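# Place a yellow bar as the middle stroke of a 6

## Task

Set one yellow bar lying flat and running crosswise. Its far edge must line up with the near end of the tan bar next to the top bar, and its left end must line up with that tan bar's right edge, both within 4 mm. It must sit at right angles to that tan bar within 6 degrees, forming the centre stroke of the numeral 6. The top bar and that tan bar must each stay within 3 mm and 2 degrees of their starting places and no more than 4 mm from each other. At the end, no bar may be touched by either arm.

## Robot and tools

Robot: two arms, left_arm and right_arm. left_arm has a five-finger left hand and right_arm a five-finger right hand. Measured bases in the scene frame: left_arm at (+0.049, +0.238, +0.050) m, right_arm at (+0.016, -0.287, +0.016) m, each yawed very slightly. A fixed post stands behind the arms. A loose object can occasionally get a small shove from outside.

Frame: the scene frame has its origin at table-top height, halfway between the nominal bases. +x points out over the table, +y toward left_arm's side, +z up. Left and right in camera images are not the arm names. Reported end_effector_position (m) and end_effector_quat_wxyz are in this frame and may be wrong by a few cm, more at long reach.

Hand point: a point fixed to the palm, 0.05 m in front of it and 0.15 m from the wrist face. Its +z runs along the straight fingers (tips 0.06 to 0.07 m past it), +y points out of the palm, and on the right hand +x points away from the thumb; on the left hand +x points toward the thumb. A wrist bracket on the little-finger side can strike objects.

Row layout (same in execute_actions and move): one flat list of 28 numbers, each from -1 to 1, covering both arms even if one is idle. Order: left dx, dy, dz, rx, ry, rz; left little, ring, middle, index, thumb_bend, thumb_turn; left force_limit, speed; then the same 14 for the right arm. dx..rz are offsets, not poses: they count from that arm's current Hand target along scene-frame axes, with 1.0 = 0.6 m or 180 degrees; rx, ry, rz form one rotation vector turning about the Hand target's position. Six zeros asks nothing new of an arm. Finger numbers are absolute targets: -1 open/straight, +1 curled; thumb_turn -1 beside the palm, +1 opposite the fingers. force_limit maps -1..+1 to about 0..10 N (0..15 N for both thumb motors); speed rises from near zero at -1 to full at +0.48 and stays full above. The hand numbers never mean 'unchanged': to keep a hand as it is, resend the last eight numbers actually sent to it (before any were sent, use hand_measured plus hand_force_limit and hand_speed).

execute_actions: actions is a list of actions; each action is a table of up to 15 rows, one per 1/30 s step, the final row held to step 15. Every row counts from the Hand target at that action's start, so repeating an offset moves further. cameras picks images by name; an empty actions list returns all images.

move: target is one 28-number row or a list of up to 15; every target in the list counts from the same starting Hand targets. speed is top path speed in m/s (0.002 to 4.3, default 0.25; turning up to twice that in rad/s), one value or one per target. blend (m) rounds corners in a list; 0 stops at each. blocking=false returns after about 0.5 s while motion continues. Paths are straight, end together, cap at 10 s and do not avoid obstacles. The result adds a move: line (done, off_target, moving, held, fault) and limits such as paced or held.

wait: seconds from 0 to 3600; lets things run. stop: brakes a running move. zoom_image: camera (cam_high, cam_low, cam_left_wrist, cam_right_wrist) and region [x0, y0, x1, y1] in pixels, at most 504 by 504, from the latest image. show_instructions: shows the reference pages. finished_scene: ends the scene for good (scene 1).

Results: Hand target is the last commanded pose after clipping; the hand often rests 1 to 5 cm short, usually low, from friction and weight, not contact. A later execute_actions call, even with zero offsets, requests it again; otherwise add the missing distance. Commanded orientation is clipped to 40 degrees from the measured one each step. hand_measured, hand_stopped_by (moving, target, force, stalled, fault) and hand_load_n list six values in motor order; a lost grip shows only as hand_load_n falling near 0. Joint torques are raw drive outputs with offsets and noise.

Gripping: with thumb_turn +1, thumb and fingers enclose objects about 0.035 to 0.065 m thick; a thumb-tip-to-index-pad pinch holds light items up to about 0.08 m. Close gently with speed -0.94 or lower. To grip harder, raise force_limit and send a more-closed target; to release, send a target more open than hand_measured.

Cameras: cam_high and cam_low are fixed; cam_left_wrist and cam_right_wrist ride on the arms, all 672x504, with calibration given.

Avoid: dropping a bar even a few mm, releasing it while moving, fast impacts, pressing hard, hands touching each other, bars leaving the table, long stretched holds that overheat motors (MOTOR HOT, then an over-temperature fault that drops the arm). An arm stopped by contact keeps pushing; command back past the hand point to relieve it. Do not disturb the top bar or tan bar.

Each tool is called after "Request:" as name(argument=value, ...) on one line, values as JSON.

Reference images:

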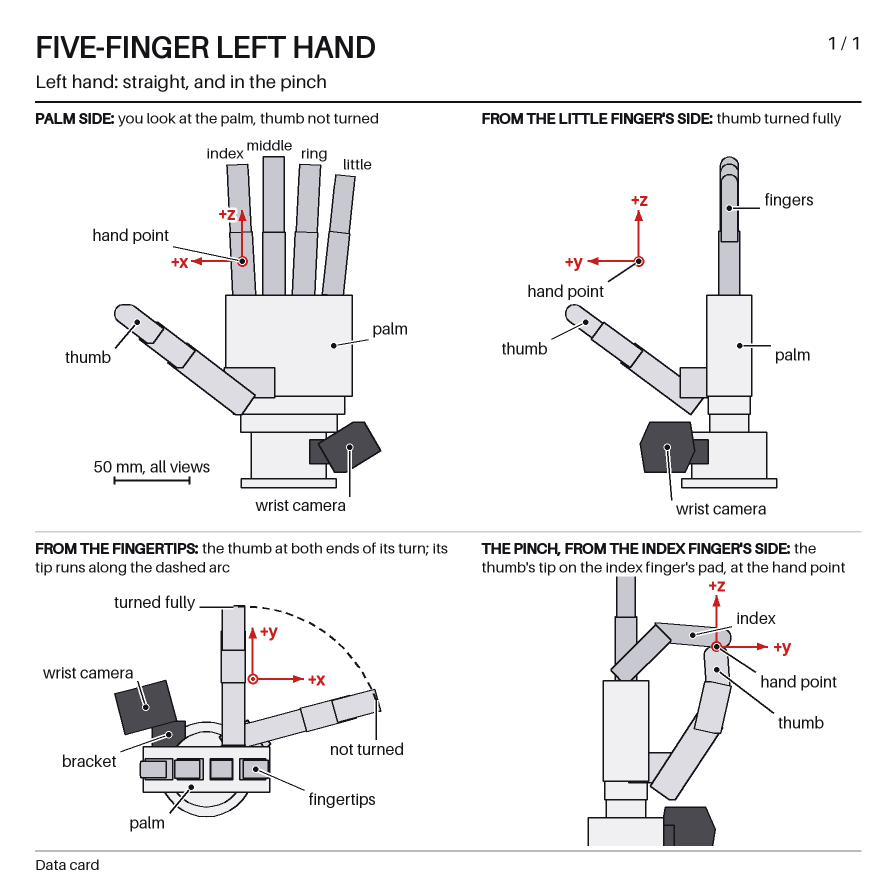

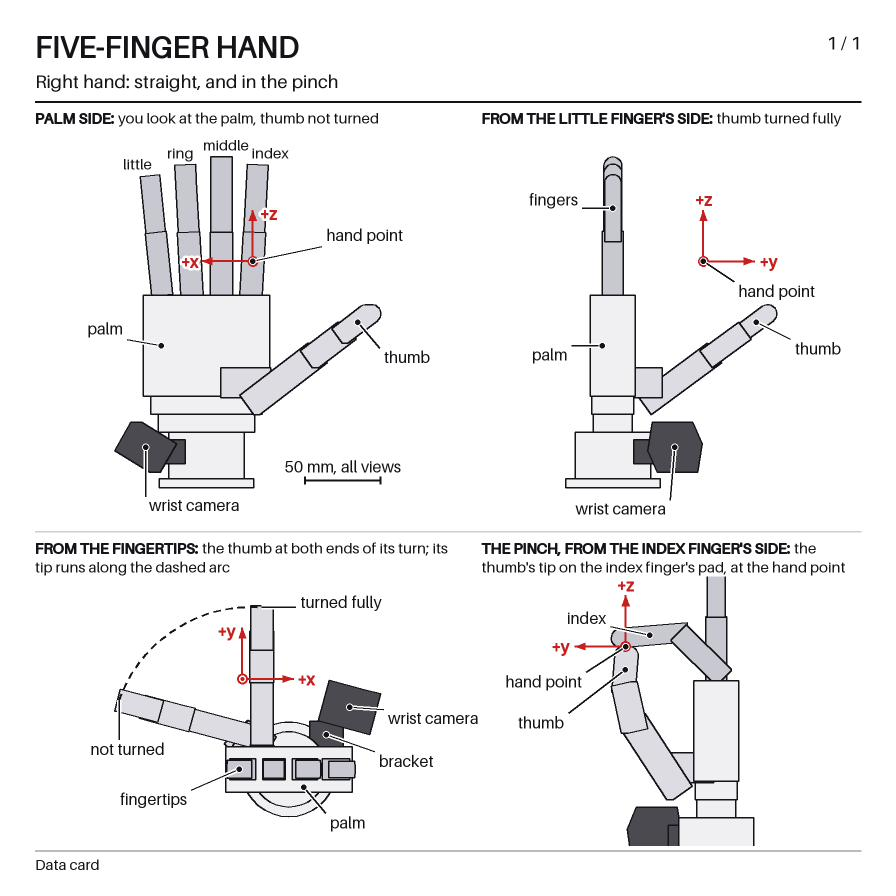

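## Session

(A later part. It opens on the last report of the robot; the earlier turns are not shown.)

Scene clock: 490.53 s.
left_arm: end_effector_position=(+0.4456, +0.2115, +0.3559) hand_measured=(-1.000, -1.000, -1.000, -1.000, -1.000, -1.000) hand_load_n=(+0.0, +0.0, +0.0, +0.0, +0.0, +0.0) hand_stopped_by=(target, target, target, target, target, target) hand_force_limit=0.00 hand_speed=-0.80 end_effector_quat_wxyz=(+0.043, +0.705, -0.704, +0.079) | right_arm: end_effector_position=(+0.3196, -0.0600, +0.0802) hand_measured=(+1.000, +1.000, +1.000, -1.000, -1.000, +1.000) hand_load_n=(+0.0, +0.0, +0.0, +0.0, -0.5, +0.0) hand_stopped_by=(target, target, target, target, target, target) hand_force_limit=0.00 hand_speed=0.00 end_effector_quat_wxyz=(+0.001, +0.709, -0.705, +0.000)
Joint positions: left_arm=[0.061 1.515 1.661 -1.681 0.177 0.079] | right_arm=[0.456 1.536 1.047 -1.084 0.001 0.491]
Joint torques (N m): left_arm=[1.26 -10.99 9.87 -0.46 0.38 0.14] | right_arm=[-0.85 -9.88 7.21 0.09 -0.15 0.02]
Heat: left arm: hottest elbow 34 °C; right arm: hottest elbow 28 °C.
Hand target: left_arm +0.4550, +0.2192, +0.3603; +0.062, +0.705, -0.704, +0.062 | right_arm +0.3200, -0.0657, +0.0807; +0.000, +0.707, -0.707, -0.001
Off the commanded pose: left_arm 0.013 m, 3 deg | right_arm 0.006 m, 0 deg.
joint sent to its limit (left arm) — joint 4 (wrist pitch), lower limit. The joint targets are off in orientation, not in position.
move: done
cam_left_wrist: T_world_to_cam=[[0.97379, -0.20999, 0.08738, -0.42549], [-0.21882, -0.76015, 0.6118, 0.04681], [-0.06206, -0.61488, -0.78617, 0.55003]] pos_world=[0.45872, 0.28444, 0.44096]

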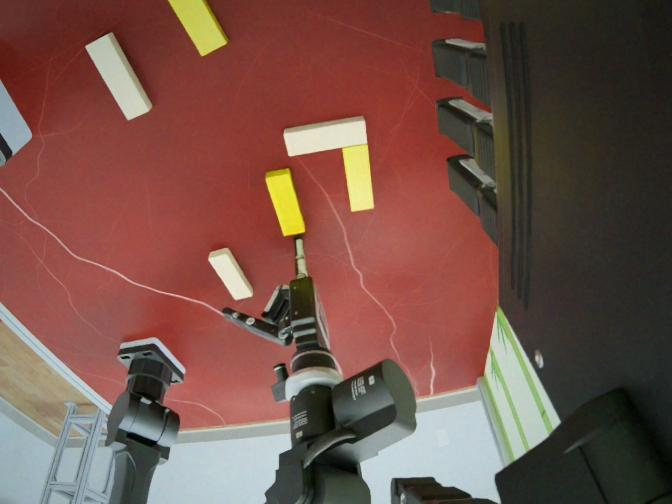

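Request:
move(target=[0,0,0,0,0,0,-1,-1,-1,-1,-1,-1,0,-0.8,-0.0133,0,0,0,0,0,1,1,1,-1,-1,1,0,0], speed=0.05, cameras=["cam_left_wrist"])

Request:
zoom_image(camera="cam_left_wrist", region=[250, 130, 350, 270])

Scene clock: 510.27 s.
left_arm: end_effector_position=(+0.4456, +0.2115, +0.3559) hand_measured=(-1.000, -1.000, -1.000, -1.000, -1.000, -1.000) hand_load_n=(+0.0, +0.0, +0.0, +0.0, +0.0, +0.0) hand_stopped_by=(target, target, target, target, target, target) hand_force_limit=0.00 hand_speed=-0.80 end_effector_quat_wxyz=(+0.043, +0.705, -0.704, +0.079) | right_arm: end_effector_position=(+0.3130, -0.0635, +0.0804) hand_measured=(+1.000, +1.000, +1.000, -1.000, -1.000, +1.000) hand_load_n=(+0.0, +0.0, +0.0, +0.0, -0.5, +0.0) hand_stopped_by=(target, target, target, target, target, target) hand_force_limit=0.00 hand_speed=0.00 end_effector_quat_wxyz=(+0.002, +0.709, -0.705, +0.000)
Joint positions: left_arm=[0.061 1.515 1.661 -1.681 0.177 0.079] | right_arm=[0.456 1.519 1.028 -1.084 0.001 0.491]
Joint torques (N m): left_arm=[1.38 -11.05 9.94 -0.42 0.38 0.13] | right_arm=[-0.15 -9.76 7.12 0.12 -0.15 0.12]
Heat: left arm: hottest elbow 34 °C; right arm: hottest elbow 28 °C.
Hand target: left_arm +0.4550, +0.2192, +0.3603; +0.062, +0.705, -0.704, +0.062 | right_arm +0.3120, -0.0657, +0.0807; +0.000, +0.707, -0.707, -0.001
Off the commanded pose: left_arm 0.013 m, 3 deg | right_arm 0.002 m, 0 deg.
joint sent to its limit (left arm) — joint 4 (wrist pitch), lower limit. The joint targets are off in orientation, not in position.
move: done
cam_left_wrist: T_world_to_cam=[[0.97379, -0.20999, 0.08738, -0.42549], [-0.21882, -0.76015, 0.6118, 0.04681], [-0.06206, -0.61488, -0.78617, 0.55003]] pos_world=[0.45872, 0.28444, 0.44096]

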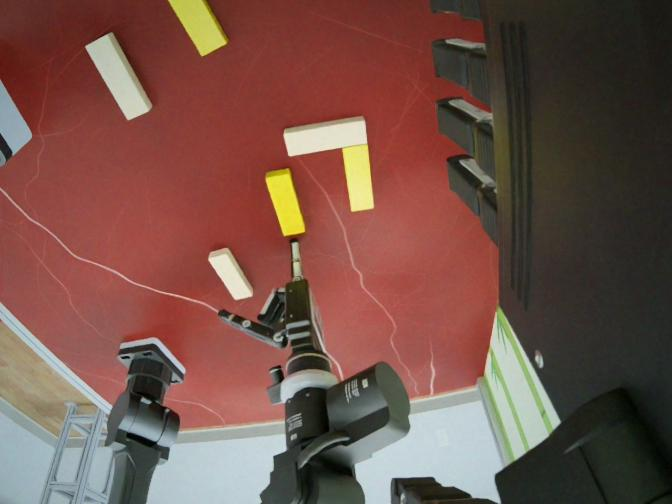

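Scaled by 3.600 from the camera's image (finer frame: 960x720).

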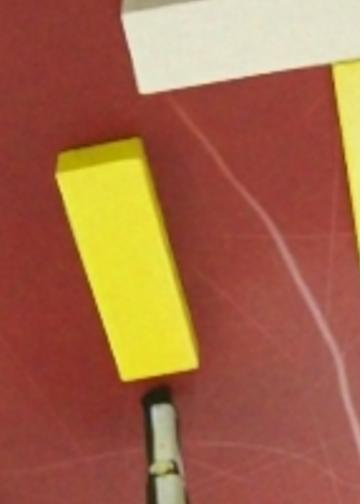

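Request:
move(target=[0,0,0,0,0,0,-1,-1,-1,-1,-1,-1,0,-0.8,-0.0025,0.0845,0,0,0,0,1,1,1,-1,-1,1,0,0], speed=0.05, cameras=["cam_left_wrist"])

Request:
zoom_image(camera="cam_left_wrist", region=[250, 130, 350, 270])

Scene clock: 517.30 s.
left_arm: end_effector_position=(+0.4456, +0.2115, +0.3559) hand_measured=(-1.000, -1.000, -1.000, -1.000, -1.000, -1.000) hand_load_n=(+0.0, +0.0, +0.0, +0.0, +0.0, +0.0) hand_stopped_by=(target, target, target, target, target, target) hand_force_limit=0.00 hand_speed=-0.80 end_effector_quat_wxyz=(+0.043, +0.705, -0.704, +0.079) | right_arm: end_effector_position=(+0.3043, -0.0304, +0.0778) hand_measured=(+1.000, +1.000, +1.000, -1.000, -1.000, +1.000) hand_load_n=(+0.0, +0.0, +0.0, -0.5, +0.0, +0.0) hand_stopped_by=(target, target, target, target, target, target) hand_force_limit=0.00 hand_speed=0.00 end_effector_quat_wxyz=(+0.005, +0.703, -0.711, +0.001)
Joint positions: left_arm=[0.061 1.515 1.661 -1.681 0.177 0.079] | right_arm=[0.536 1.547 1.053 -1.087 0.003 0.587]
Joint torques (N m): left_arm=[1.44 -11.05 9.88 -0.44 0.38 0.13] | right_arm=[2.43 -7.94 11.12 -0.1 -0.29 0.23]
Heat: left arm: hottest elbow 34 °C; right arm: hottest elbow 28 °C.
Hand target: left_arm +0.4550, +0.2192, +0.3603; +0.062, +0.705, -0.704, +0.062 | right_arm +0.3105, -0.0150, +0.0807; +0.000, +0.707, -0.707, -0.001
Off the commanded pose: left_arm 0.013 m, 3 deg | right_arm 0.017 m, 1 deg.
joint sent to its limit (left arm) — joint 4 (wrist pitch), lower limit. The joint targets are off in orientation, not in position.
move: off_target (right_arm)
cam_left_wrist: T_world_to_cam=[[0.97379, -0.20999, 0.08738, -0.42549], [-0.21882, -0.76015, 0.6118, 0.04681], [-0.06206, -0.61488, -0.78617, 0.55003]] pos_world=[0.45872, 0.28444, 0.44096]

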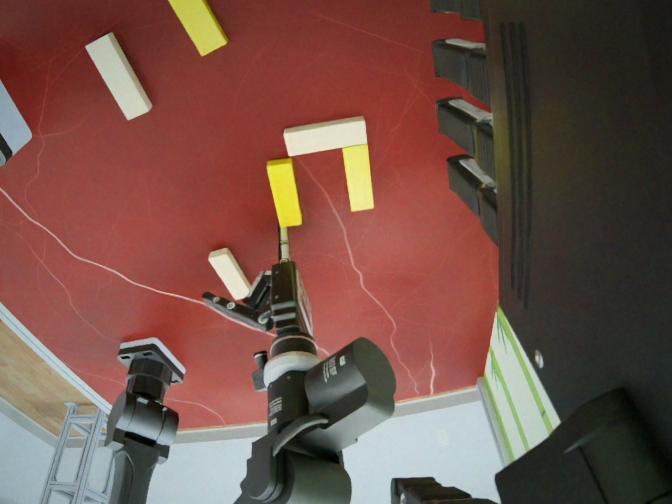

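Scaled by 3.600 from the camera's image (finer frame: 960x720).

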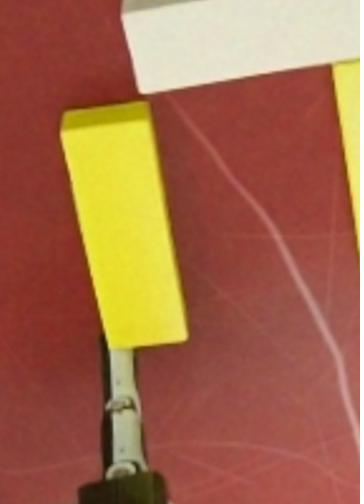

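Request:
move(target=[[0,0,0,0,0,0,-1,-1,-1,-1,-1,-1,0,-0.8,0,-0.065,0.005,0,0,0,1,1,1,-1,-1,1,0,0],[0,0,0,0,0,0,-1,-1,-1,-1,-1,-1,0,-0.8,0.045,-0.065,0.012,0,0,0,1,1,1,-1,-1,1,0,0]], speed=0.06, cameras=["cam_left_wrist"])

Request:
zoom_image(camera="cam_left_wrist", region=[250, 130, 350, 270])

Scene clock: 542.77 s.
left_arm: end_effector_position=(+0.4456, +0.2115, +0.3559) hand_measured=(-1.000, -1.000, -1.000, -1.000, -1.000, -1.000) hand_load_n=(+0.0, +0.0, +0.0, +0.0, +0.0, +0.0) hand_stopped_by=(target, target, target, target, target, target) hand_force_limit=0.00 hand_speed=-0.80 end_effector_quat_wxyz=(+0.043, +0.705, -0.704, +0.079) | right_arm: end_effector_position=(+0.3223, -0.0560, +0.0811) hand_measured=(+1.000, +1.000, +1.000, -1.000, -1.000, +1.000) hand_load_n=(+0.0, +0.0, +0.0, +0.0, +0.0, +0.0) hand_stopped_by=(target, target, target, target, target, target) hand_force_limit=0.00 hand_speed=0.00 end_effector_quat_wxyz=(+0.007, +0.709, -0.705, -0.002)
Joint positions: left_arm=[0.061 1.515 1.661 -1.681 0.177 0.079] | right_arm=[0.461 1.555 1.071 -1.102 0.001 0.496]
Joint torques (N m): left_arm=[1.26 -11.05 9.89 -0.43 0.39 0.15] | right_arm=[-1.03 -8.76 11.33 -0.31 -0.15 0.03]
Heat: left arm: hottest elbow 34 °C; right arm: hottest elbow 29 °C.
Hand target: left_arm +0.4550, +0.2192, +0.3603; +0.062, +0.705, -0.704, +0.062 | right_arm +0.3374, -0.0540, +0.0879; +0.000, +0.707, -0.707, -0.001
Off the commanded pose: left_arm 0.013 m, 3 deg | right_arm 0.017 m, 1 deg.
joint sent to its limit (left arm) — joint 4 (wrist pitch), lower limit. The joint targets are off in orientation, not in position.
move: off_target (right_arm)
cam_left_wrist: T_world_to_cam=[[0.97379, -0.20999, 0.08738, -0.42549], [-0.21882, -0.76015, 0.6118, 0.04681], [-0.06206, -0.61488, -0.78617, 0.55003]] pos_world=[0.45872, 0.28444, 0.44096]

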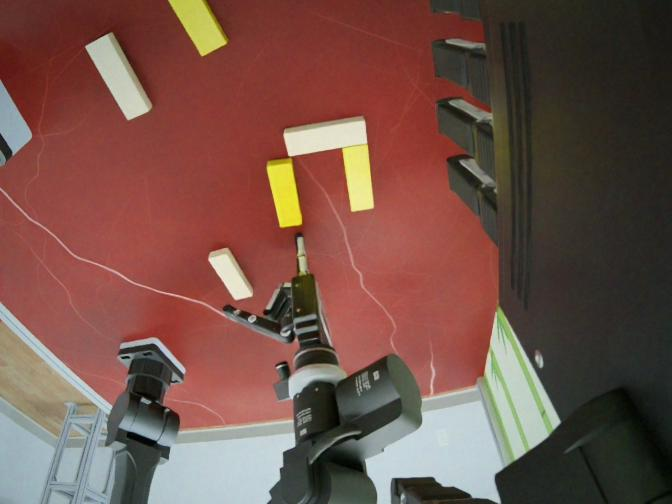

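Scaled by 3.600 from the camera's image (finer frame: 960x720).

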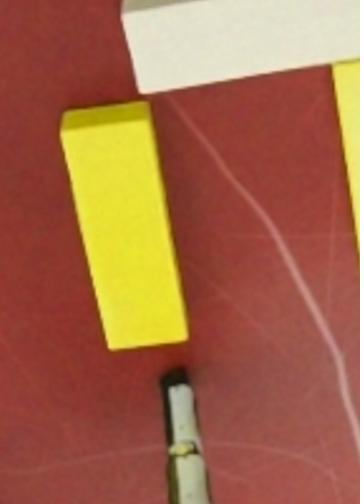

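Request:
move(target=[0,0,0,0,0,0,-1,-1,-1,-1,-1,-1,0,-0.8,-0.019,0.078,-0.0067,0,0,0,1,1,1,-1,-1,1,0,0], speed=0.05, cameras=["cam_left_wrist"])

Request:
zoom_image(camera="cam_left_wrist", region=[250, 130, 350, 270])

Scene clock: 550.83 s.
left_arm: end_effector_position=(+0.4456, +0.2115, +0.3559) hand_measured=(-1.000, -1.000, -1.000, -1.000, -1.000, -1.000) hand_load_n=(+0.0, +0.0, +0.0, +0.0, +0.0, +0.0) hand_stopped_by=(target, target, target, target, target, target) hand_force_limit=0.00 hand_speed=-0.80 end_effector_quat_wxyz=(+0.043, +0.705, -0.704, +0.079) | right_arm: end_effector_position=(+0.3182, -0.0213, +0.0786) hand_measured=(+1.000, +1.000, +1.000, -1.000, -1.000, +1.000) hand_load_n=(+0.0, +0.5, +0.0, -0.5, +0.0, +0.0) hand_stopped_by=(target, target, target, target, target, target) hand_force_limit=0.00 hand_speed=0.00 end_effector_quat_wxyz=(+0.007, +0.705, -0.710, -0.002)
Joint positions: left_arm=[0.061 1.515 1.661 -1.681 0.177 0.079] | right_arm=[0.535 1.59 1.106 -1.102 0 0.583]
Joint torques (N m): left_arm=[1.55 -10.99 9.89 -0.43 0.38 0.13] | right_arm=[1.85 -8.82 11.37 -0.25 -0.15 0.15]
Heat: left arm: hottest elbow 34 °C; right arm: hottest elbow 30 °C.
Hand target: left_arm +0.4550, +0.2192, +0.3603; +0.062, +0.705, -0.704, +0.062 | right_arm +0.3261, -0.0073, +0.0839; +0.000, +0.707, -0.707, -0.001
Off the commanded pose: left_arm 0.013 m, 3 deg | right_arm 0.017 m, 1 deg.
joint sent to its limit (left arm) — joint 4 (wrist pitch), lower limit. The joint targets are off in orientation, not in position.
move: off_target (right_arm)
cam_left_wrist: T_world_to_cam=[[0.97379, -0.20999, 0.08738, -0.42549], [-0.21882, -0.76015, 0.6118, 0.04681], [-0.06206, -0.61488, -0.78617, 0.55003]] pos_world=[0.45872, 0.28444, 0.44096]

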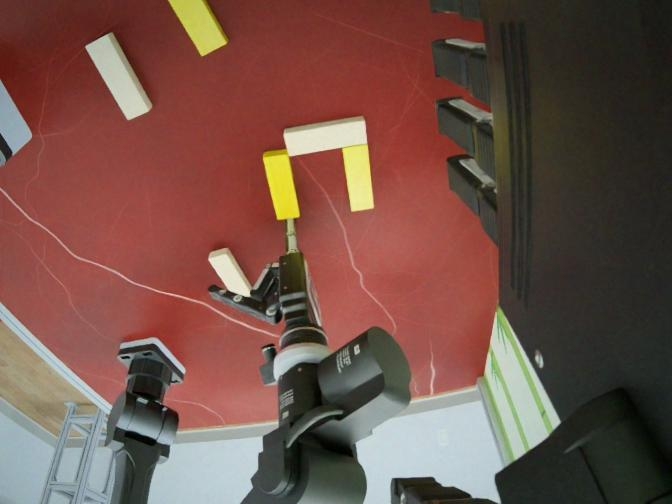

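Scaled by 3.600 from the camera's image (finer frame: 960x720).

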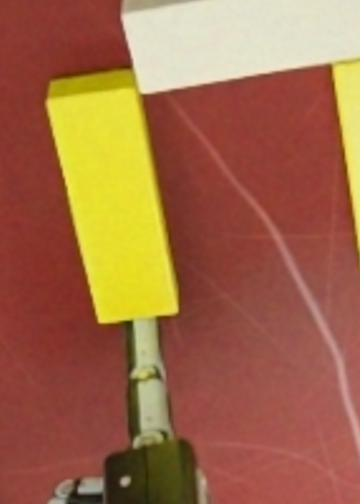

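Request:
wait(seconds=0.1, cameras=["cam_high", "cam_left_wrist"])

Request:
zoom_image(camera="cam_left_wrist", region=[255, 110, 385, 230])

Scene clock: 565.30 s.
left_arm: end_effector_position=(+0.4456, +0.2115, +0.3559) hand_measured=(-1.000, -1.000, -1.000, -1.000, -1.000, -1.000) hand_load_n=(+0.0, +0.0, +0.0, +0.0, +0.0, +0.0) hand_stopped_by=(target, target, target, target, target, target) hand_force_limit=0.00 hand_speed=-0.80 end_effector_quat_wxyz=(+0.043, +0.705, -0.704, +0.079) | right_arm: end_effector_position=(+0.3182, -0.0213, +0.0786) hand_measured=(+1.000, +1.000, +1.000, -1.000, -1.000, +1.000) hand_load_n=(+0.0, +0.0, +0.0, +0.0, +0.0, +0.0) hand_stopped_by=(target, target, target, target, target, target) hand_force_limit=0.00 hand_speed=0.00 end_effector_quat_wxyz=(+0.007, +0.704, -0.710, -0.002)
Joint positions: left_arm=[0.061 1.515 1.661 -1.681 0.177 0.079] | right_arm=[0.535 1.59 1.106 -1.102 0 0.583]
Joint torques (N m): left_arm=[1.44 -10.99 9.89 -0.47 0.39 0.13] | right_arm=[1.96 -8.94 11.34 -0.24 -0.15 0.18]
Heat: left arm: hottest elbow 34 °C; right arm: hottest elbow 29 °C.
Hand target: left_arm +0.4550, +0.2192, +0.3603; +0.062, +0.705, -0.704, +0.062 | right_arm +0.3261, -0.0073, +0.0839; +0.000, +0.707, -0.707, -0.001
Off the commanded pose: left_arm 0.013 m, 3 deg | right_arm 0.017 m, 1 deg.
wait: 0.10 s; at rest from the start
cam_left_wrist: T_world_to_cam=[[0.97379, -0.20999, 0.08738, -0.42549], [-0.21882, -0.76015, 0.6118, 0.04681], [-0.06206, -0.61488, -0.78617, 0.55003]] pos_world=[0.45872, 0.28444, 0.44096]

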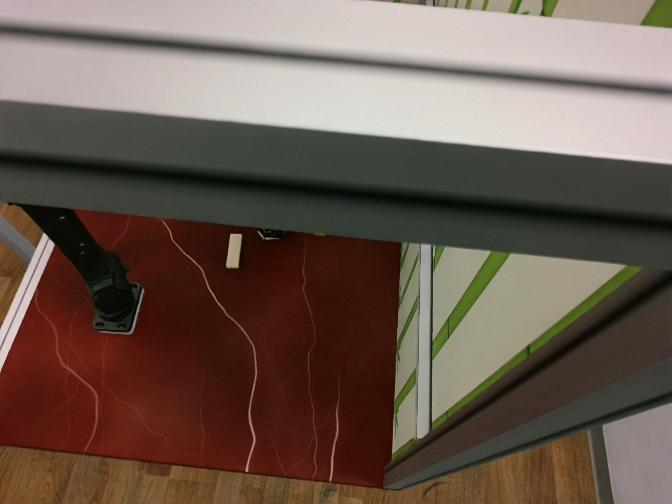

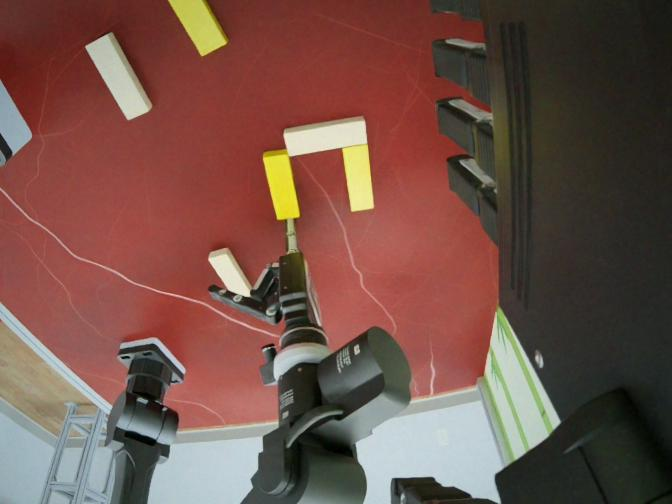

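Scaled by 3.877 from the camera's image (finer frame: 960x720).

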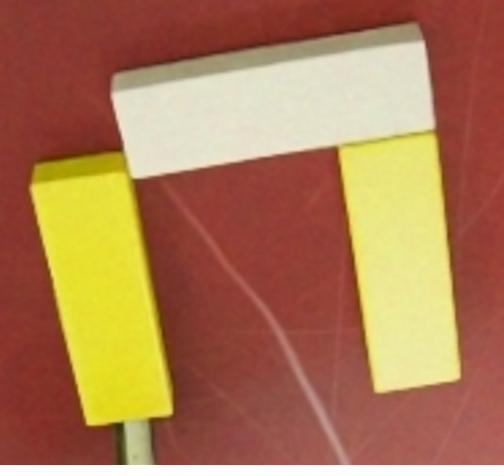

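Request:
zoom_image(camera="cam_left_wrist", region=[255, 125, 315, 170])

Request:
zoom_image(camera="cam_left_wrist", region=[265, 185, 325, 230])

Scaled by 8.400 from the camera's image (finer frame: 960x720).

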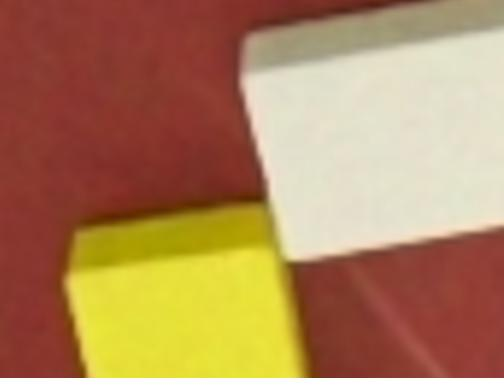

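Scaled by 8.400 from the camera's image (finer frame: 960x720).

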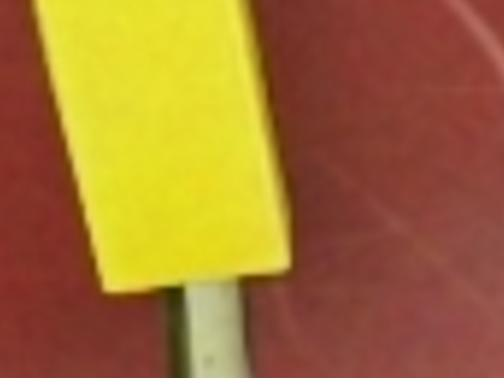

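Request:
move(target=[[0,0,0,0,0,0,-1,-1,-1,-1,-1,-1,0,-0.8,0,-0.055,0.003,0,0,0,1,1,1,-1,-1,1,0,0],[0,0,0,0,0,0,-1,-1,-1,-1,-1,-1,0,-0.8,-0.080,-0.060,0.0,0,0,0,1,1,1,-1,-1,1,0,0],[0,0,0,0,0,0,-1,-1,-1,-1,-1,-1,0,-0.8,-0.080,0.057,0.0,0,0,0,1,1,1,-1,-1,1,0,0]], speed=0.08, cameras=["cam_left_wrist"])

Request:
zoom_image(camera="cam_left_wrist", region=[250, 120, 350, 260])

Scene clock: 625.33 s.
left_arm: end_effector_position=(+0.4456, +0.2115, +0.3559) hand_measured=(-1.000, -1.000, -1.000, -1.000, -1.000, -1.000) hand_load_n=(+0.0, +0.0, +0.0, +0.0, +0.0, +0.0) hand_stopped_by=(target, target, target, target, target, target) hand_force_limit=0.00 hand_speed=-0.80 end_effector_quat_wxyz=(+0.043, +0.705, -0.704, +0.079) | right_arm: end_effector_position=(+0.2706, +0.0121, +0.0784) hand_measured=(+1.000, +1.000, +1.000, -1.000, -1.000, +1.000) hand_load_n=(+0.0, +0.0, +0.0, +0.0, +0.0, +0.0) hand_stopped_by=(target, target, target, target, target, target) hand_force_limit=0.00 hand_speed=0.00 end_effector_quat_wxyz=(+0.010, +0.705, -0.709, -0.001)
Joint positions: left_arm=[0.061 1.515 1.661 -1.681 0.177 0.079] | right_arm=[0.666 1.549 1.056 -1.097 0 0.712]
Joint torques (N m): left_arm=[1.26 -10.99 9.92 -0.44 0.39 0.14] | right_arm=[1.79 -8.29 11.23 -0.05 -0.14 0.18]
Heat: left arm: hottest elbow 35 °C; right arm: hottest elbow 30 °C.
Hand target: left_arm +0.4550, +0.2192, +0.3603; +0.062, +0.705, -0.704, +0.062 | right_arm +0.2781, +0.0268, +0.0839; +0.000, +0.707, -0.707, -0.001
Off the commanded pose: left_arm 0.013 m, 3 deg | right_arm 0.018 m, 1 deg.
joint sent to its limit (left arm) — joint 4 (wrist pitch), lower limit. The joint targets are off in orientation, not in position.
move: off_target (right_arm)
cam_left_wrist: T_world_to_cam=[[0.97379, -0.20999, 0.08738, -0.42549], [-0.21882, -0.76015, 0.6118, 0.04681], [-0.06206, -0.61488, -0.78617, 0.55003]] pos_world=[0.45872, 0.28444, 0.44096]

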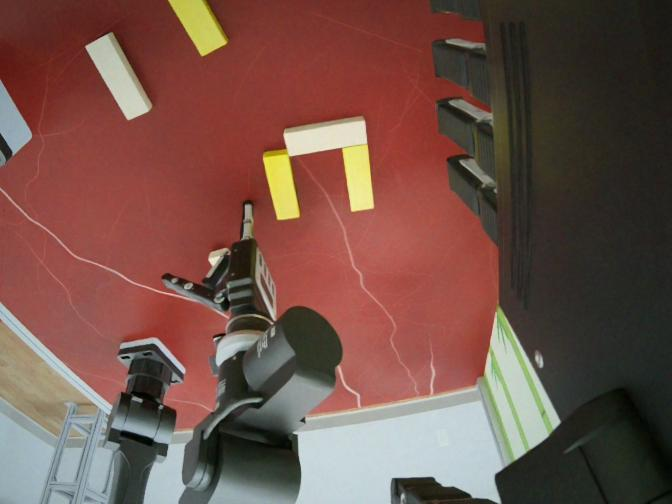

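Scaled by 3.600 from the camera's image (finer frame: 960x720).

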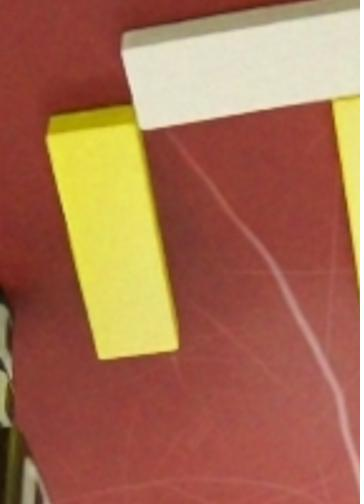

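Request:
move(target=[0,0,0,0,0,0,-1,-1,-1,-1,-1,-1,0,-0.8,0.054,-0.009,0.005,0,0,0,1,1,1,-1,-1,1,0,0], speed=0.06, cameras=["cam_left_wrist"])

Request:
zoom_image(camera="cam_left_wrist", region=[250, 120, 350, 260])

Scene clock: 636.57 s.
left_arm: end_effector_position=(+0.4456, +0.2115, +0.3559) hand_measured=(-1.000, -1.000, -1.000, -1.000, -1.000, -1.000) hand_load_n=(+0.0, +0.0, +0.0, +0.0, +0.0, +0.0) hand_stopped_by=(target, target, target, target, target, target) hand_force_limit=0.00 hand_speed=-0.80 end_effector_quat_wxyz=(+0.043, +0.705, -0.704, +0.079) | right_arm: end_effector_position=(+0.2960, +0.0170, +0.0810) hand_measured=(+1.000, +1.000, +1.000, -1.000, -1.000, +1.000) hand_load_n=(+0.0, +0.0, +0.0, +0.0, +0.0, +0.0) hand_stopped_by=(target, target, target, target, target, target) hand_force_limit=0.00 hand_speed=0.00 end_effector_quat_wxyz=(+0.006, +0.709, -0.705, -0.001)
Joint positions: left_arm=[0.061 1.515 1.661 -1.681 0.177 0.079] | right_arm=[0.637 1.598 1.123 -1.109 0 0.673]
Joint torques (N m): left_arm=[1.32 -11.05 9.91 -0.39 0.39 0.13] | right_arm=[-0.85 -9.17 11.44 -0.32 -0.11 0.02]
Heat: left arm: hottest elbow 35 °C; right arm: hottest elbow 30 °C.
Hand target: left_arm +0.4550, +0.2192, +0.3603; +0.062, +0.705, -0.704, +0.062 | right_arm +0.3105, +0.0216, +0.0869; +0.000, +0.707, -0.707, -0.001
Off the commanded pose: left_arm 0.013 m, 3 deg | right_arm 0.016 m, 1 deg.
joint sent to its limit (left arm) — joint 4 (wrist pitch), lower limit. The joint targets are off in orientation, not in position.
move: off_target (right_arm)
cam_left_wrist: T_world_to_cam=[[0.97379, -0.20999, 0.08738, -0.42549], [-0.21882, -0.76015, 0.6118, 0.04681], [-0.06206, -0.61488, -0.78617, 0.55003]] pos_world=[0.45872, 0.28444, 0.44096]

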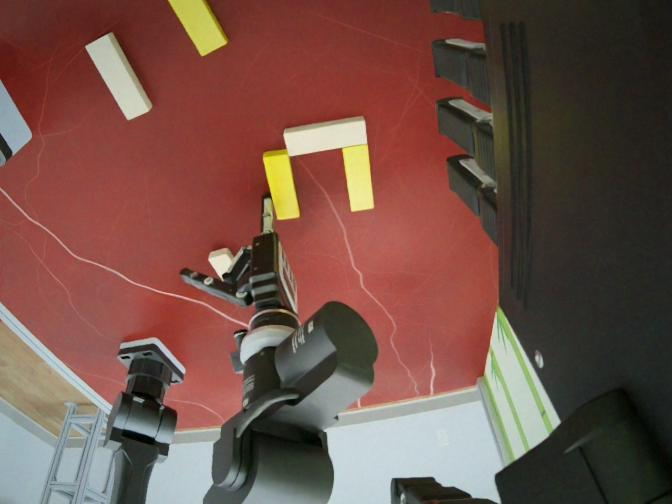

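Scaled by 3.600 from the camera's image (finer frame: 960x720).

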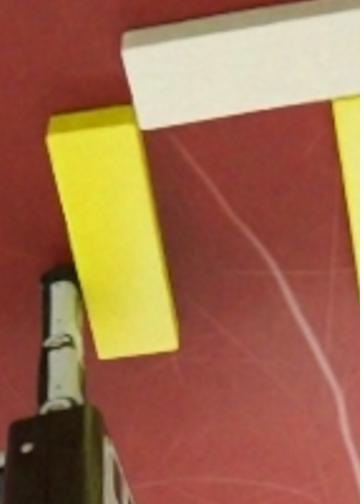

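Request:
move(target=[0,0,0,0,0,0,-1,-1,-1,-1,-1,-1,0,-0.8,0.010,-0.006,-0.002,0,0,0,1,1,1,-1,-1,1,0,0], speed=0.04, cameras=["cam_left_wrist"])

Request:
zoom_image(camera="cam_left_wrist", region=[250, 120, 350, 260])

Scene clock: 642.93 s.
left_arm: end_effector_position=(+0.4456, +0.2115, +0.3559) hand_measured=(-1.000, -1.000, -1.000, -1.000, -1.000, -1.000) hand_load_n=(+0.0, +0.0, +0.0, +0.0, +0.0, +0.0) hand_stopped_by=(target, target, target, target, target, target) hand_force_limit=0.00 hand_speed=-0.80 end_effector_quat_wxyz=(+0.043, +0.705, -0.704, +0.079) | right_arm: end_effector_position=(+0.3003, +0.0143, +0.0797) hand_measured=(+1.000, +1.000, +1.000, -1.000, -1.000, +1.000) hand_load_n=(+0.0, +0.0, +0.0, +0.0, +0.0, +0.0) hand_stopped_by=(target, target, target, target, target, target) hand_force_limit=0.00 hand_speed=0.00 end_effector_quat_wxyz=(+0.007, +0.710, -0.704, -0.001)
Joint positions: left_arm=[0.061 1.515 1.661 -1.681 0.177 0.079] | right_arm=[0.626 1.606 1.129 -1.109 0 0.659]
Joint torques (N m): left_arm=[1.32 -10.87 9.89 -0.47 0.38 0.13] | right_arm=[-1.14 -9.35 11.45 -0.31 -0.1 0.01]
Heat: left arm: hottest elbow 35 °C; right arm: hottest elbow 30 °C.
Hand target: left_arm +0.4550, +0.2192, +0.3603; +0.062, +0.705, -0.704, +0.062 | right_arm +0.3165, +0.0179, +0.0857; +0.000, +0.707, -0.707, -0.001
Off the commanded pose: left_arm 0.013 m, 3 deg | right_arm 0.018 m, 1 deg.
joint sent to its limit (left arm) — joint 4 (wrist pitch), lower limit. The joint targets are off in orientation, not in position.
move: off_target (right_arm)
cam_left_wrist: T_world_to_cam=[[0.97379, -0.20999, 0.08738, -0.42549], [-0.21882, -0.76015, 0.6118, 0.04681], [-0.06206, -0.61488, -0.78617, 0.55003]] pos_world=[0.45872, 0.28444, 0.44096]

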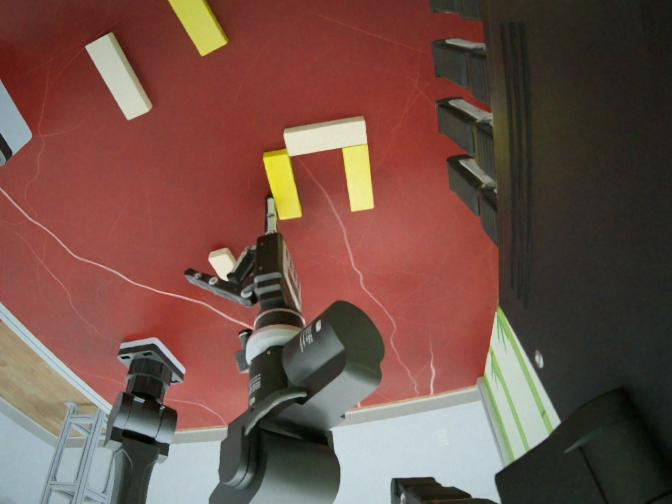

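Scaled by 3.600 from the camera's image (finer frame: 960x720).

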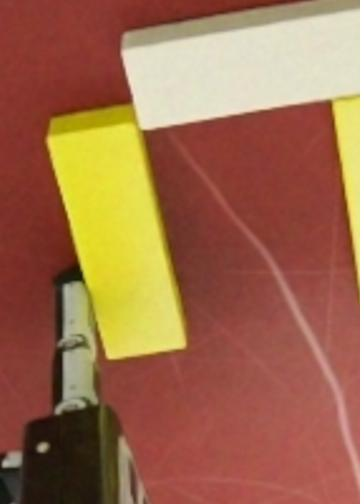

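Request:
zoom_image(camera="cam_left_wrist", region=[255, 125, 315, 170])

Request:
zoom_image(camera="cam_left_wrist", region=[265, 185, 325, 230])

Request:
zoom_image(camera="cam_left_wrist", region=[325, 110, 385, 155])

Request:
zoom_image(camera="cam_left_wrist", region=[325, 175, 385, 220])

Scaled by 8.400 from the camera's image (finer frame: 960x720).

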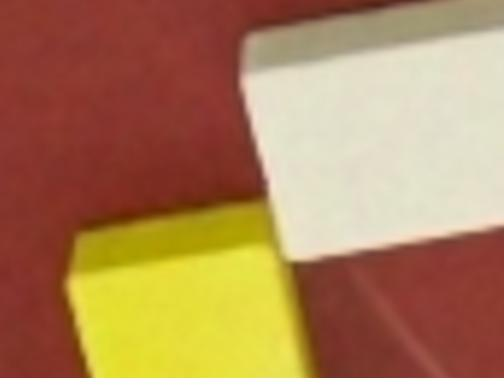

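Scaled by 8.400 from the camera's image (finer frame: 960x720).

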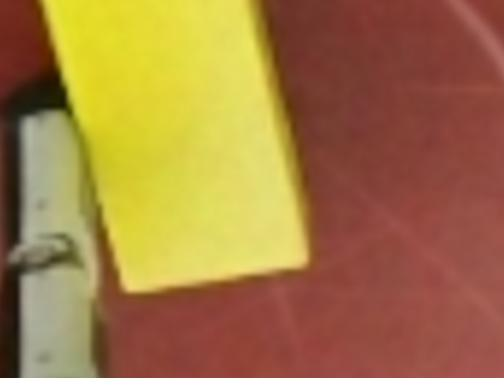

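Scaled by 8.400 from the camera's image (finer frame: 960x720).

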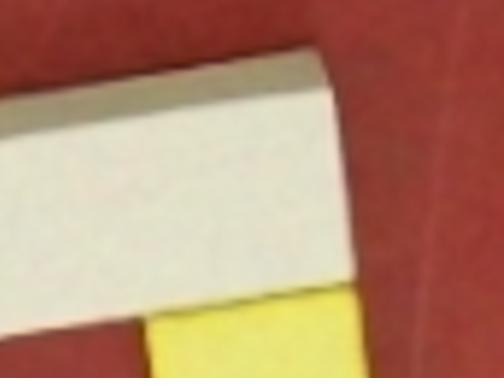

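Scaled by 8.400 from the camera's image (finer frame: 960x720).

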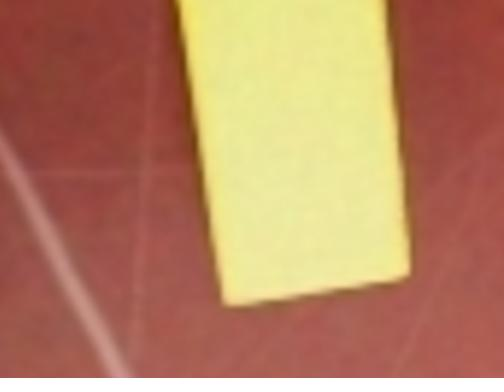

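Request:
wait(seconds=0.1, cameras=["cam_right_wrist", "cam_low"])

Scene clock: 701.77 s.
left_arm: end_effector_position=(+0.4456, +0.2115, +0.3559) hand_measured=(-1.000, -1.000, -1.000, -1.000, -1.000, -1.000) hand_load_n=(+0.0, +0.0, -0.5, +0.0, +0.0, +0.0) hand_stopped_by=(target, target, target, target, target, target) hand_force_limit=0.00 hand_speed=-0.80 end_effector_quat_wxyz=(+0.043, +0.705, -0.704, +0.079) | right_arm: end_effector_position=(+0.3003, +0.0142, +0.0797) hand_measured=(+1.000, +1.000, +1.000, -1.000, -1.000, +1.000) hand_load_n=(+0.0, +0.0, +0.0, +0.0, +0.0, +0.0) hand_stopped_by=(target, target, target, target, target, target) hand_force_limit=0.00 hand_speed=0.00 end_effector_quat_wxyz=(+0.007, +0.710, -0.704, -0.001)
Joint positions: left_arm=[0.061 1.515 1.661 -1.681 0.177 0.079] | right_arm=[0.626 1.606 1.129 -1.109 0 0.658]
Joint torques (N m): left_arm=[1.55 -11.05 9.89 -0.4 0.38 0.14] | right_arm=[-1.14 -9.23 11.47 -0.28 -0.11 0.04]
Heat: left arm: hottest elbow 36 °C; right arm: hottest elbow 30 °C.
Hand target: left_arm +0.4550, +0.2192, +0.3603; +0.062, +0.705, -0.704, +0.062 | right_arm +0.3165, +0.0180, +0.0857; +0.000, +0.707, -0.707, -0.001
Off the commanded pose: left_arm 0.013 m, 3 deg | right_arm 0.018 m, 1 deg.
wait: 0.10 s; at rest from the start
cam_right_wrist: T_world_to_cam=[[-0.95399, -0.299, 0.02246, 0.28325], [-0.25068, 0.83645, 0.48734, 0.02673], [-0.1645, 0.45929, -0.87292, 0.22903]] pos_world=[0.3146, -0.04286, 0.18053]
Images, in order (width x height): cam_low 672x504, cam_right_wrist 672x504.

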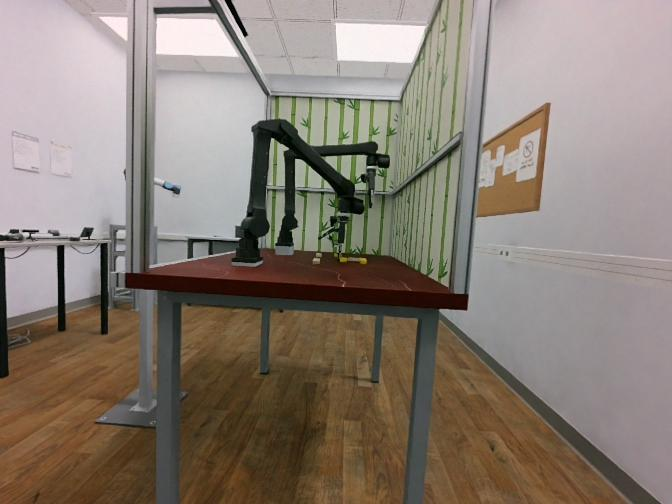

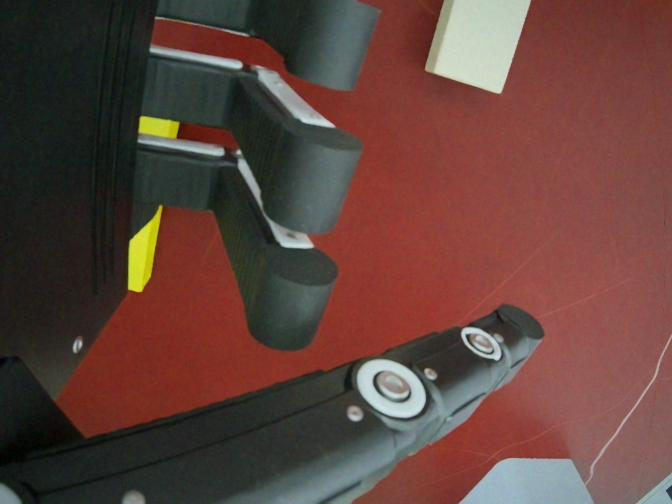

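Request:
move(target=[[0,0,0,0,0,0,-1,-1,-1,-1,-1,-1,0,-0.8,-0.067,0,0.003,0,0,0,1,1,1,-1,-1,1,0,0],[0,0,0,0,0,0,-1,-1,-1,-1,-1,-1,0,-0.8,-0.067,-0.03,0.18,0,0,0,1,1,1,-1,-1,1,0,0],[0,0,0,0,0,0,-1,-1,-1,-1,-1,-1,0,-0.8,0.1725,-0.08,0.307,0,0,0,1,1,1,-1,-1,1,0,0]], speed=[0.08, 0.15, 0.2], blend=[0, 0.03, 0], cameras=["cam_left_wrist", "cam_right_wrist"])

Scene clock: 713.70 s.
left_arm: end_effector_position=(+0.4456, +0.2115, +0.3559) hand_measured=(-1.000, -1.000, -1.000, -1.000, -1.000, -1.000) hand_load_n=(+0.0, +0.0, +0.0, +0.0, +0.0, +0.0) hand_stopped_by=(target, target, target, target, target, target) hand_force_limit=0.00 hand_speed=-0.80 end_effector_quat_wxyz=(+0.043, +0.705, -0.704, +0.079) | right_arm: end_effector_position=(+0.4079, -0.0303, +0.2625) hand_measured=(+1.000, +1.000, +1.000, -1.000, -1.000, +1.000) hand_load_n=(+0.0, +0.0, +0.0, +0.0, +0.0, +0.5) hand_stopped_by=(target, target, target, target, target, target) hand_force_limit=0.00 hand_speed=0.00 end_effector_quat_wxyz=(+0.008, +0.708, -0.706, -0.003)
Joint positions: left_arm=[0.061 1.515 1.661 -1.681 0.177 0.079] | right_arm=[0.423 1.672 1.708 -1.622 0 0.462]
Joint torques (N m): left_arm=[1.44 -10.93 9.87 -0.4 0.39 0.14] | right_arm=[-0.62 -11.16 12.72 -0.39 -0.1 0.08]
Heat: left arm: hottest elbow 36 °C; right arm: hottest elbow 31 °C.
Hand target: left_arm +0.4550, +0.2192, +0.3603; +0.062, +0.705, -0.704, +0.062 | right_arm +0.4200, -0.0300, +0.2699; +0.000, +0.707, -0.707, -0.001
Off the commanded pose: left_arm 0.013 m, 3 deg | right_arm 0.014 m, 1 deg.
joint sent to its limit (left arm) — joint 4 (wrist pitch), lower limit. The joint targets are off in orientation, not in position.
move: off_target (right_arm)
cam_left_wrist: T_world_to_cam=[[0.97379, -0.20999, 0.08738, -0.42549], [-0.21882, -0.76015, 0.6118, 0.04681], [-0.06206, -0.61488, -0.78617, 0.55003]] pos_world=[0.45872, 0.28444, 0.44096]
cam_right_wrist: T_world_to_cam=[[-0.95607, -0.29212, 0.02433, 0.36912], [-0.24336, 0.83728, 0.48963, -0.00173], [-0.1634, 0.4622, -0.87159, 0.42608]] pos_world=[0.4221, -0.08766, 0.36323]

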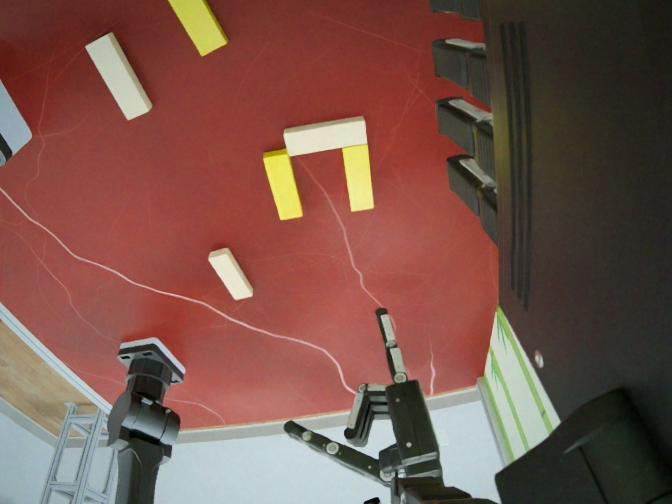

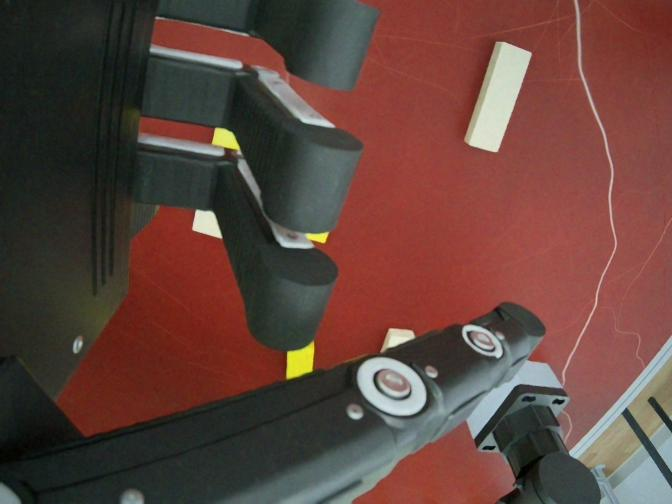

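Request:
move(target=[0,0,0,0,0,0,-1,-1,-1,-1,-1,-1,0,-0.8,0.15,-0.02,0,0,0,0,1,1,1,-1,-1,1,0,0], speed=0.15, cameras=["cam_left_wrist", "cam_right_wrist"])

Request:
zoom_image(camera="cam_right_wrist", region=[270, 160, 470, 400])

Scene clock: 725.27 s.
left_arm: end_effector_position=(+0.4456, +0.2115, +0.3559) hand_measured=(-1.000, -1.000, -1.000, -1.000, -1.000, -1.000) hand_load_n=(+0.0, -0.5, +0.0, +0.0, -0.5, +0.0) hand_stopped_by=(target, target, target, target, target, target) hand_force_limit=0.00 hand_speed=-0.80 end_effector_quat_wxyz=(+0.043, +0.705, -0.704, +0.079) | right_arm: end_effector_position=(+0.4983, -0.0401, +0.2653) hand_measured=(+1.000, +1.000, +1.000, -1.000, -1.000, +1.000) hand_load_n=(+0.0, +0.0, +0.0, +0.0, +0.0, +0.0) hand_stopped_by=(target, target, target, target, target, target) hand_force_limit=0.00 hand_speed=0.00 end_effector_quat_wxyz=(-0.007, +0.708, -0.707, +0.002)
Joint positions: left_arm=[0.061 1.515 1.661 -1.681 0.177 0.079] | right_arm=[0.338 1.878 2.001 -1.68 -0.002 0.378]
Joint torques (N m): left_arm=[1.49 -10.93 9.91 -0.43 0.38 0.13] | right_arm=[-1.03 -13.74 12.92 -0.28 -0.15 0.05]
Heat: left arm: hottest elbow 36 °C; right arm: hottest elbow 30 °C.
Hand target: left_arm +0.4550, +0.2192, +0.3603; +0.062, +0.705, -0.704, +0.062 | right_arm +0.5100, -0.0420, +0.2700; +0.000, +0.707, -0.707, -0.001
Off the commanded pose: left_arm 0.013 m, 3 deg | right_arm 0.013 m, 1 deg.
joint sent to its limit (left arm) — joint 4 (wrist pitch), lower limit. The joint targets are off in orientation, not in position.
joint sent to its limit (right arm) — joint 4 (wrist pitch), lower limit. The joint targets still meet the commanded pose.
move: off_target (right_arm)
cam_left_wrist: T_world_to_cam=[[0.97379, -0.20999, 0.08738, -0.42549], [-0.21882, -0.76015, 0.6118, 0.04681], [-0.06206, -0.61488, -0.78617, 0.55003]] pos_world=[0.45872, 0.28444, 0.44096]
cam_right_wrist: T_world_to_cam=[[-0.95654, -0.29158, -0.00463, 0.46053], [-0.25559, 0.8306, 0.49475, 0.03161], [-0.14042, 0.47442, -0.86903, 0.43616]] pos_world=[0.50984, -0.0989, 0.36552]

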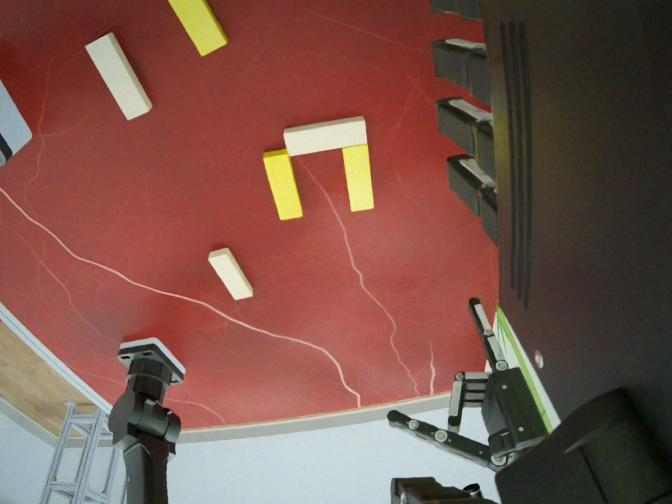

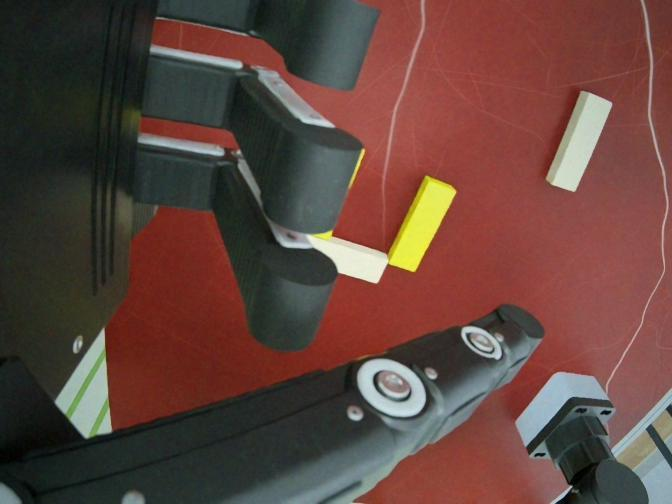

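Scaled by 2.100 from the camera's image (finer frame: 960x720).

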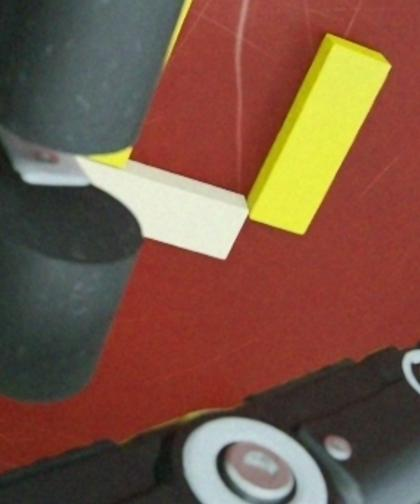

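Request:
zoom_image(camera="cam_right_wrist", region=[330, 225, 430, 300])

Request:
zoom_image(camera="cam_right_wrist", region=[370, 165, 470, 240])

Scaled by 5.040 from the camera's image (finer frame: 960x720).

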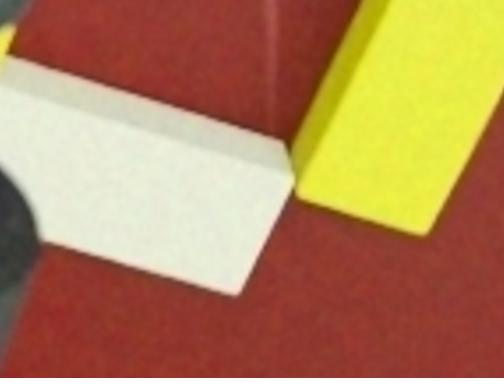

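Scaled by 5.040 from the camera's image (finer frame: 960x720).

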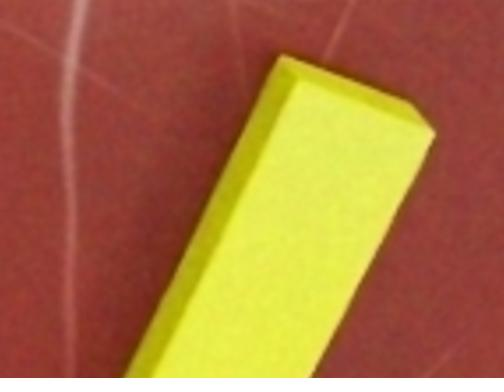

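Request:
finished_scene()

The scene is finished: the task was done.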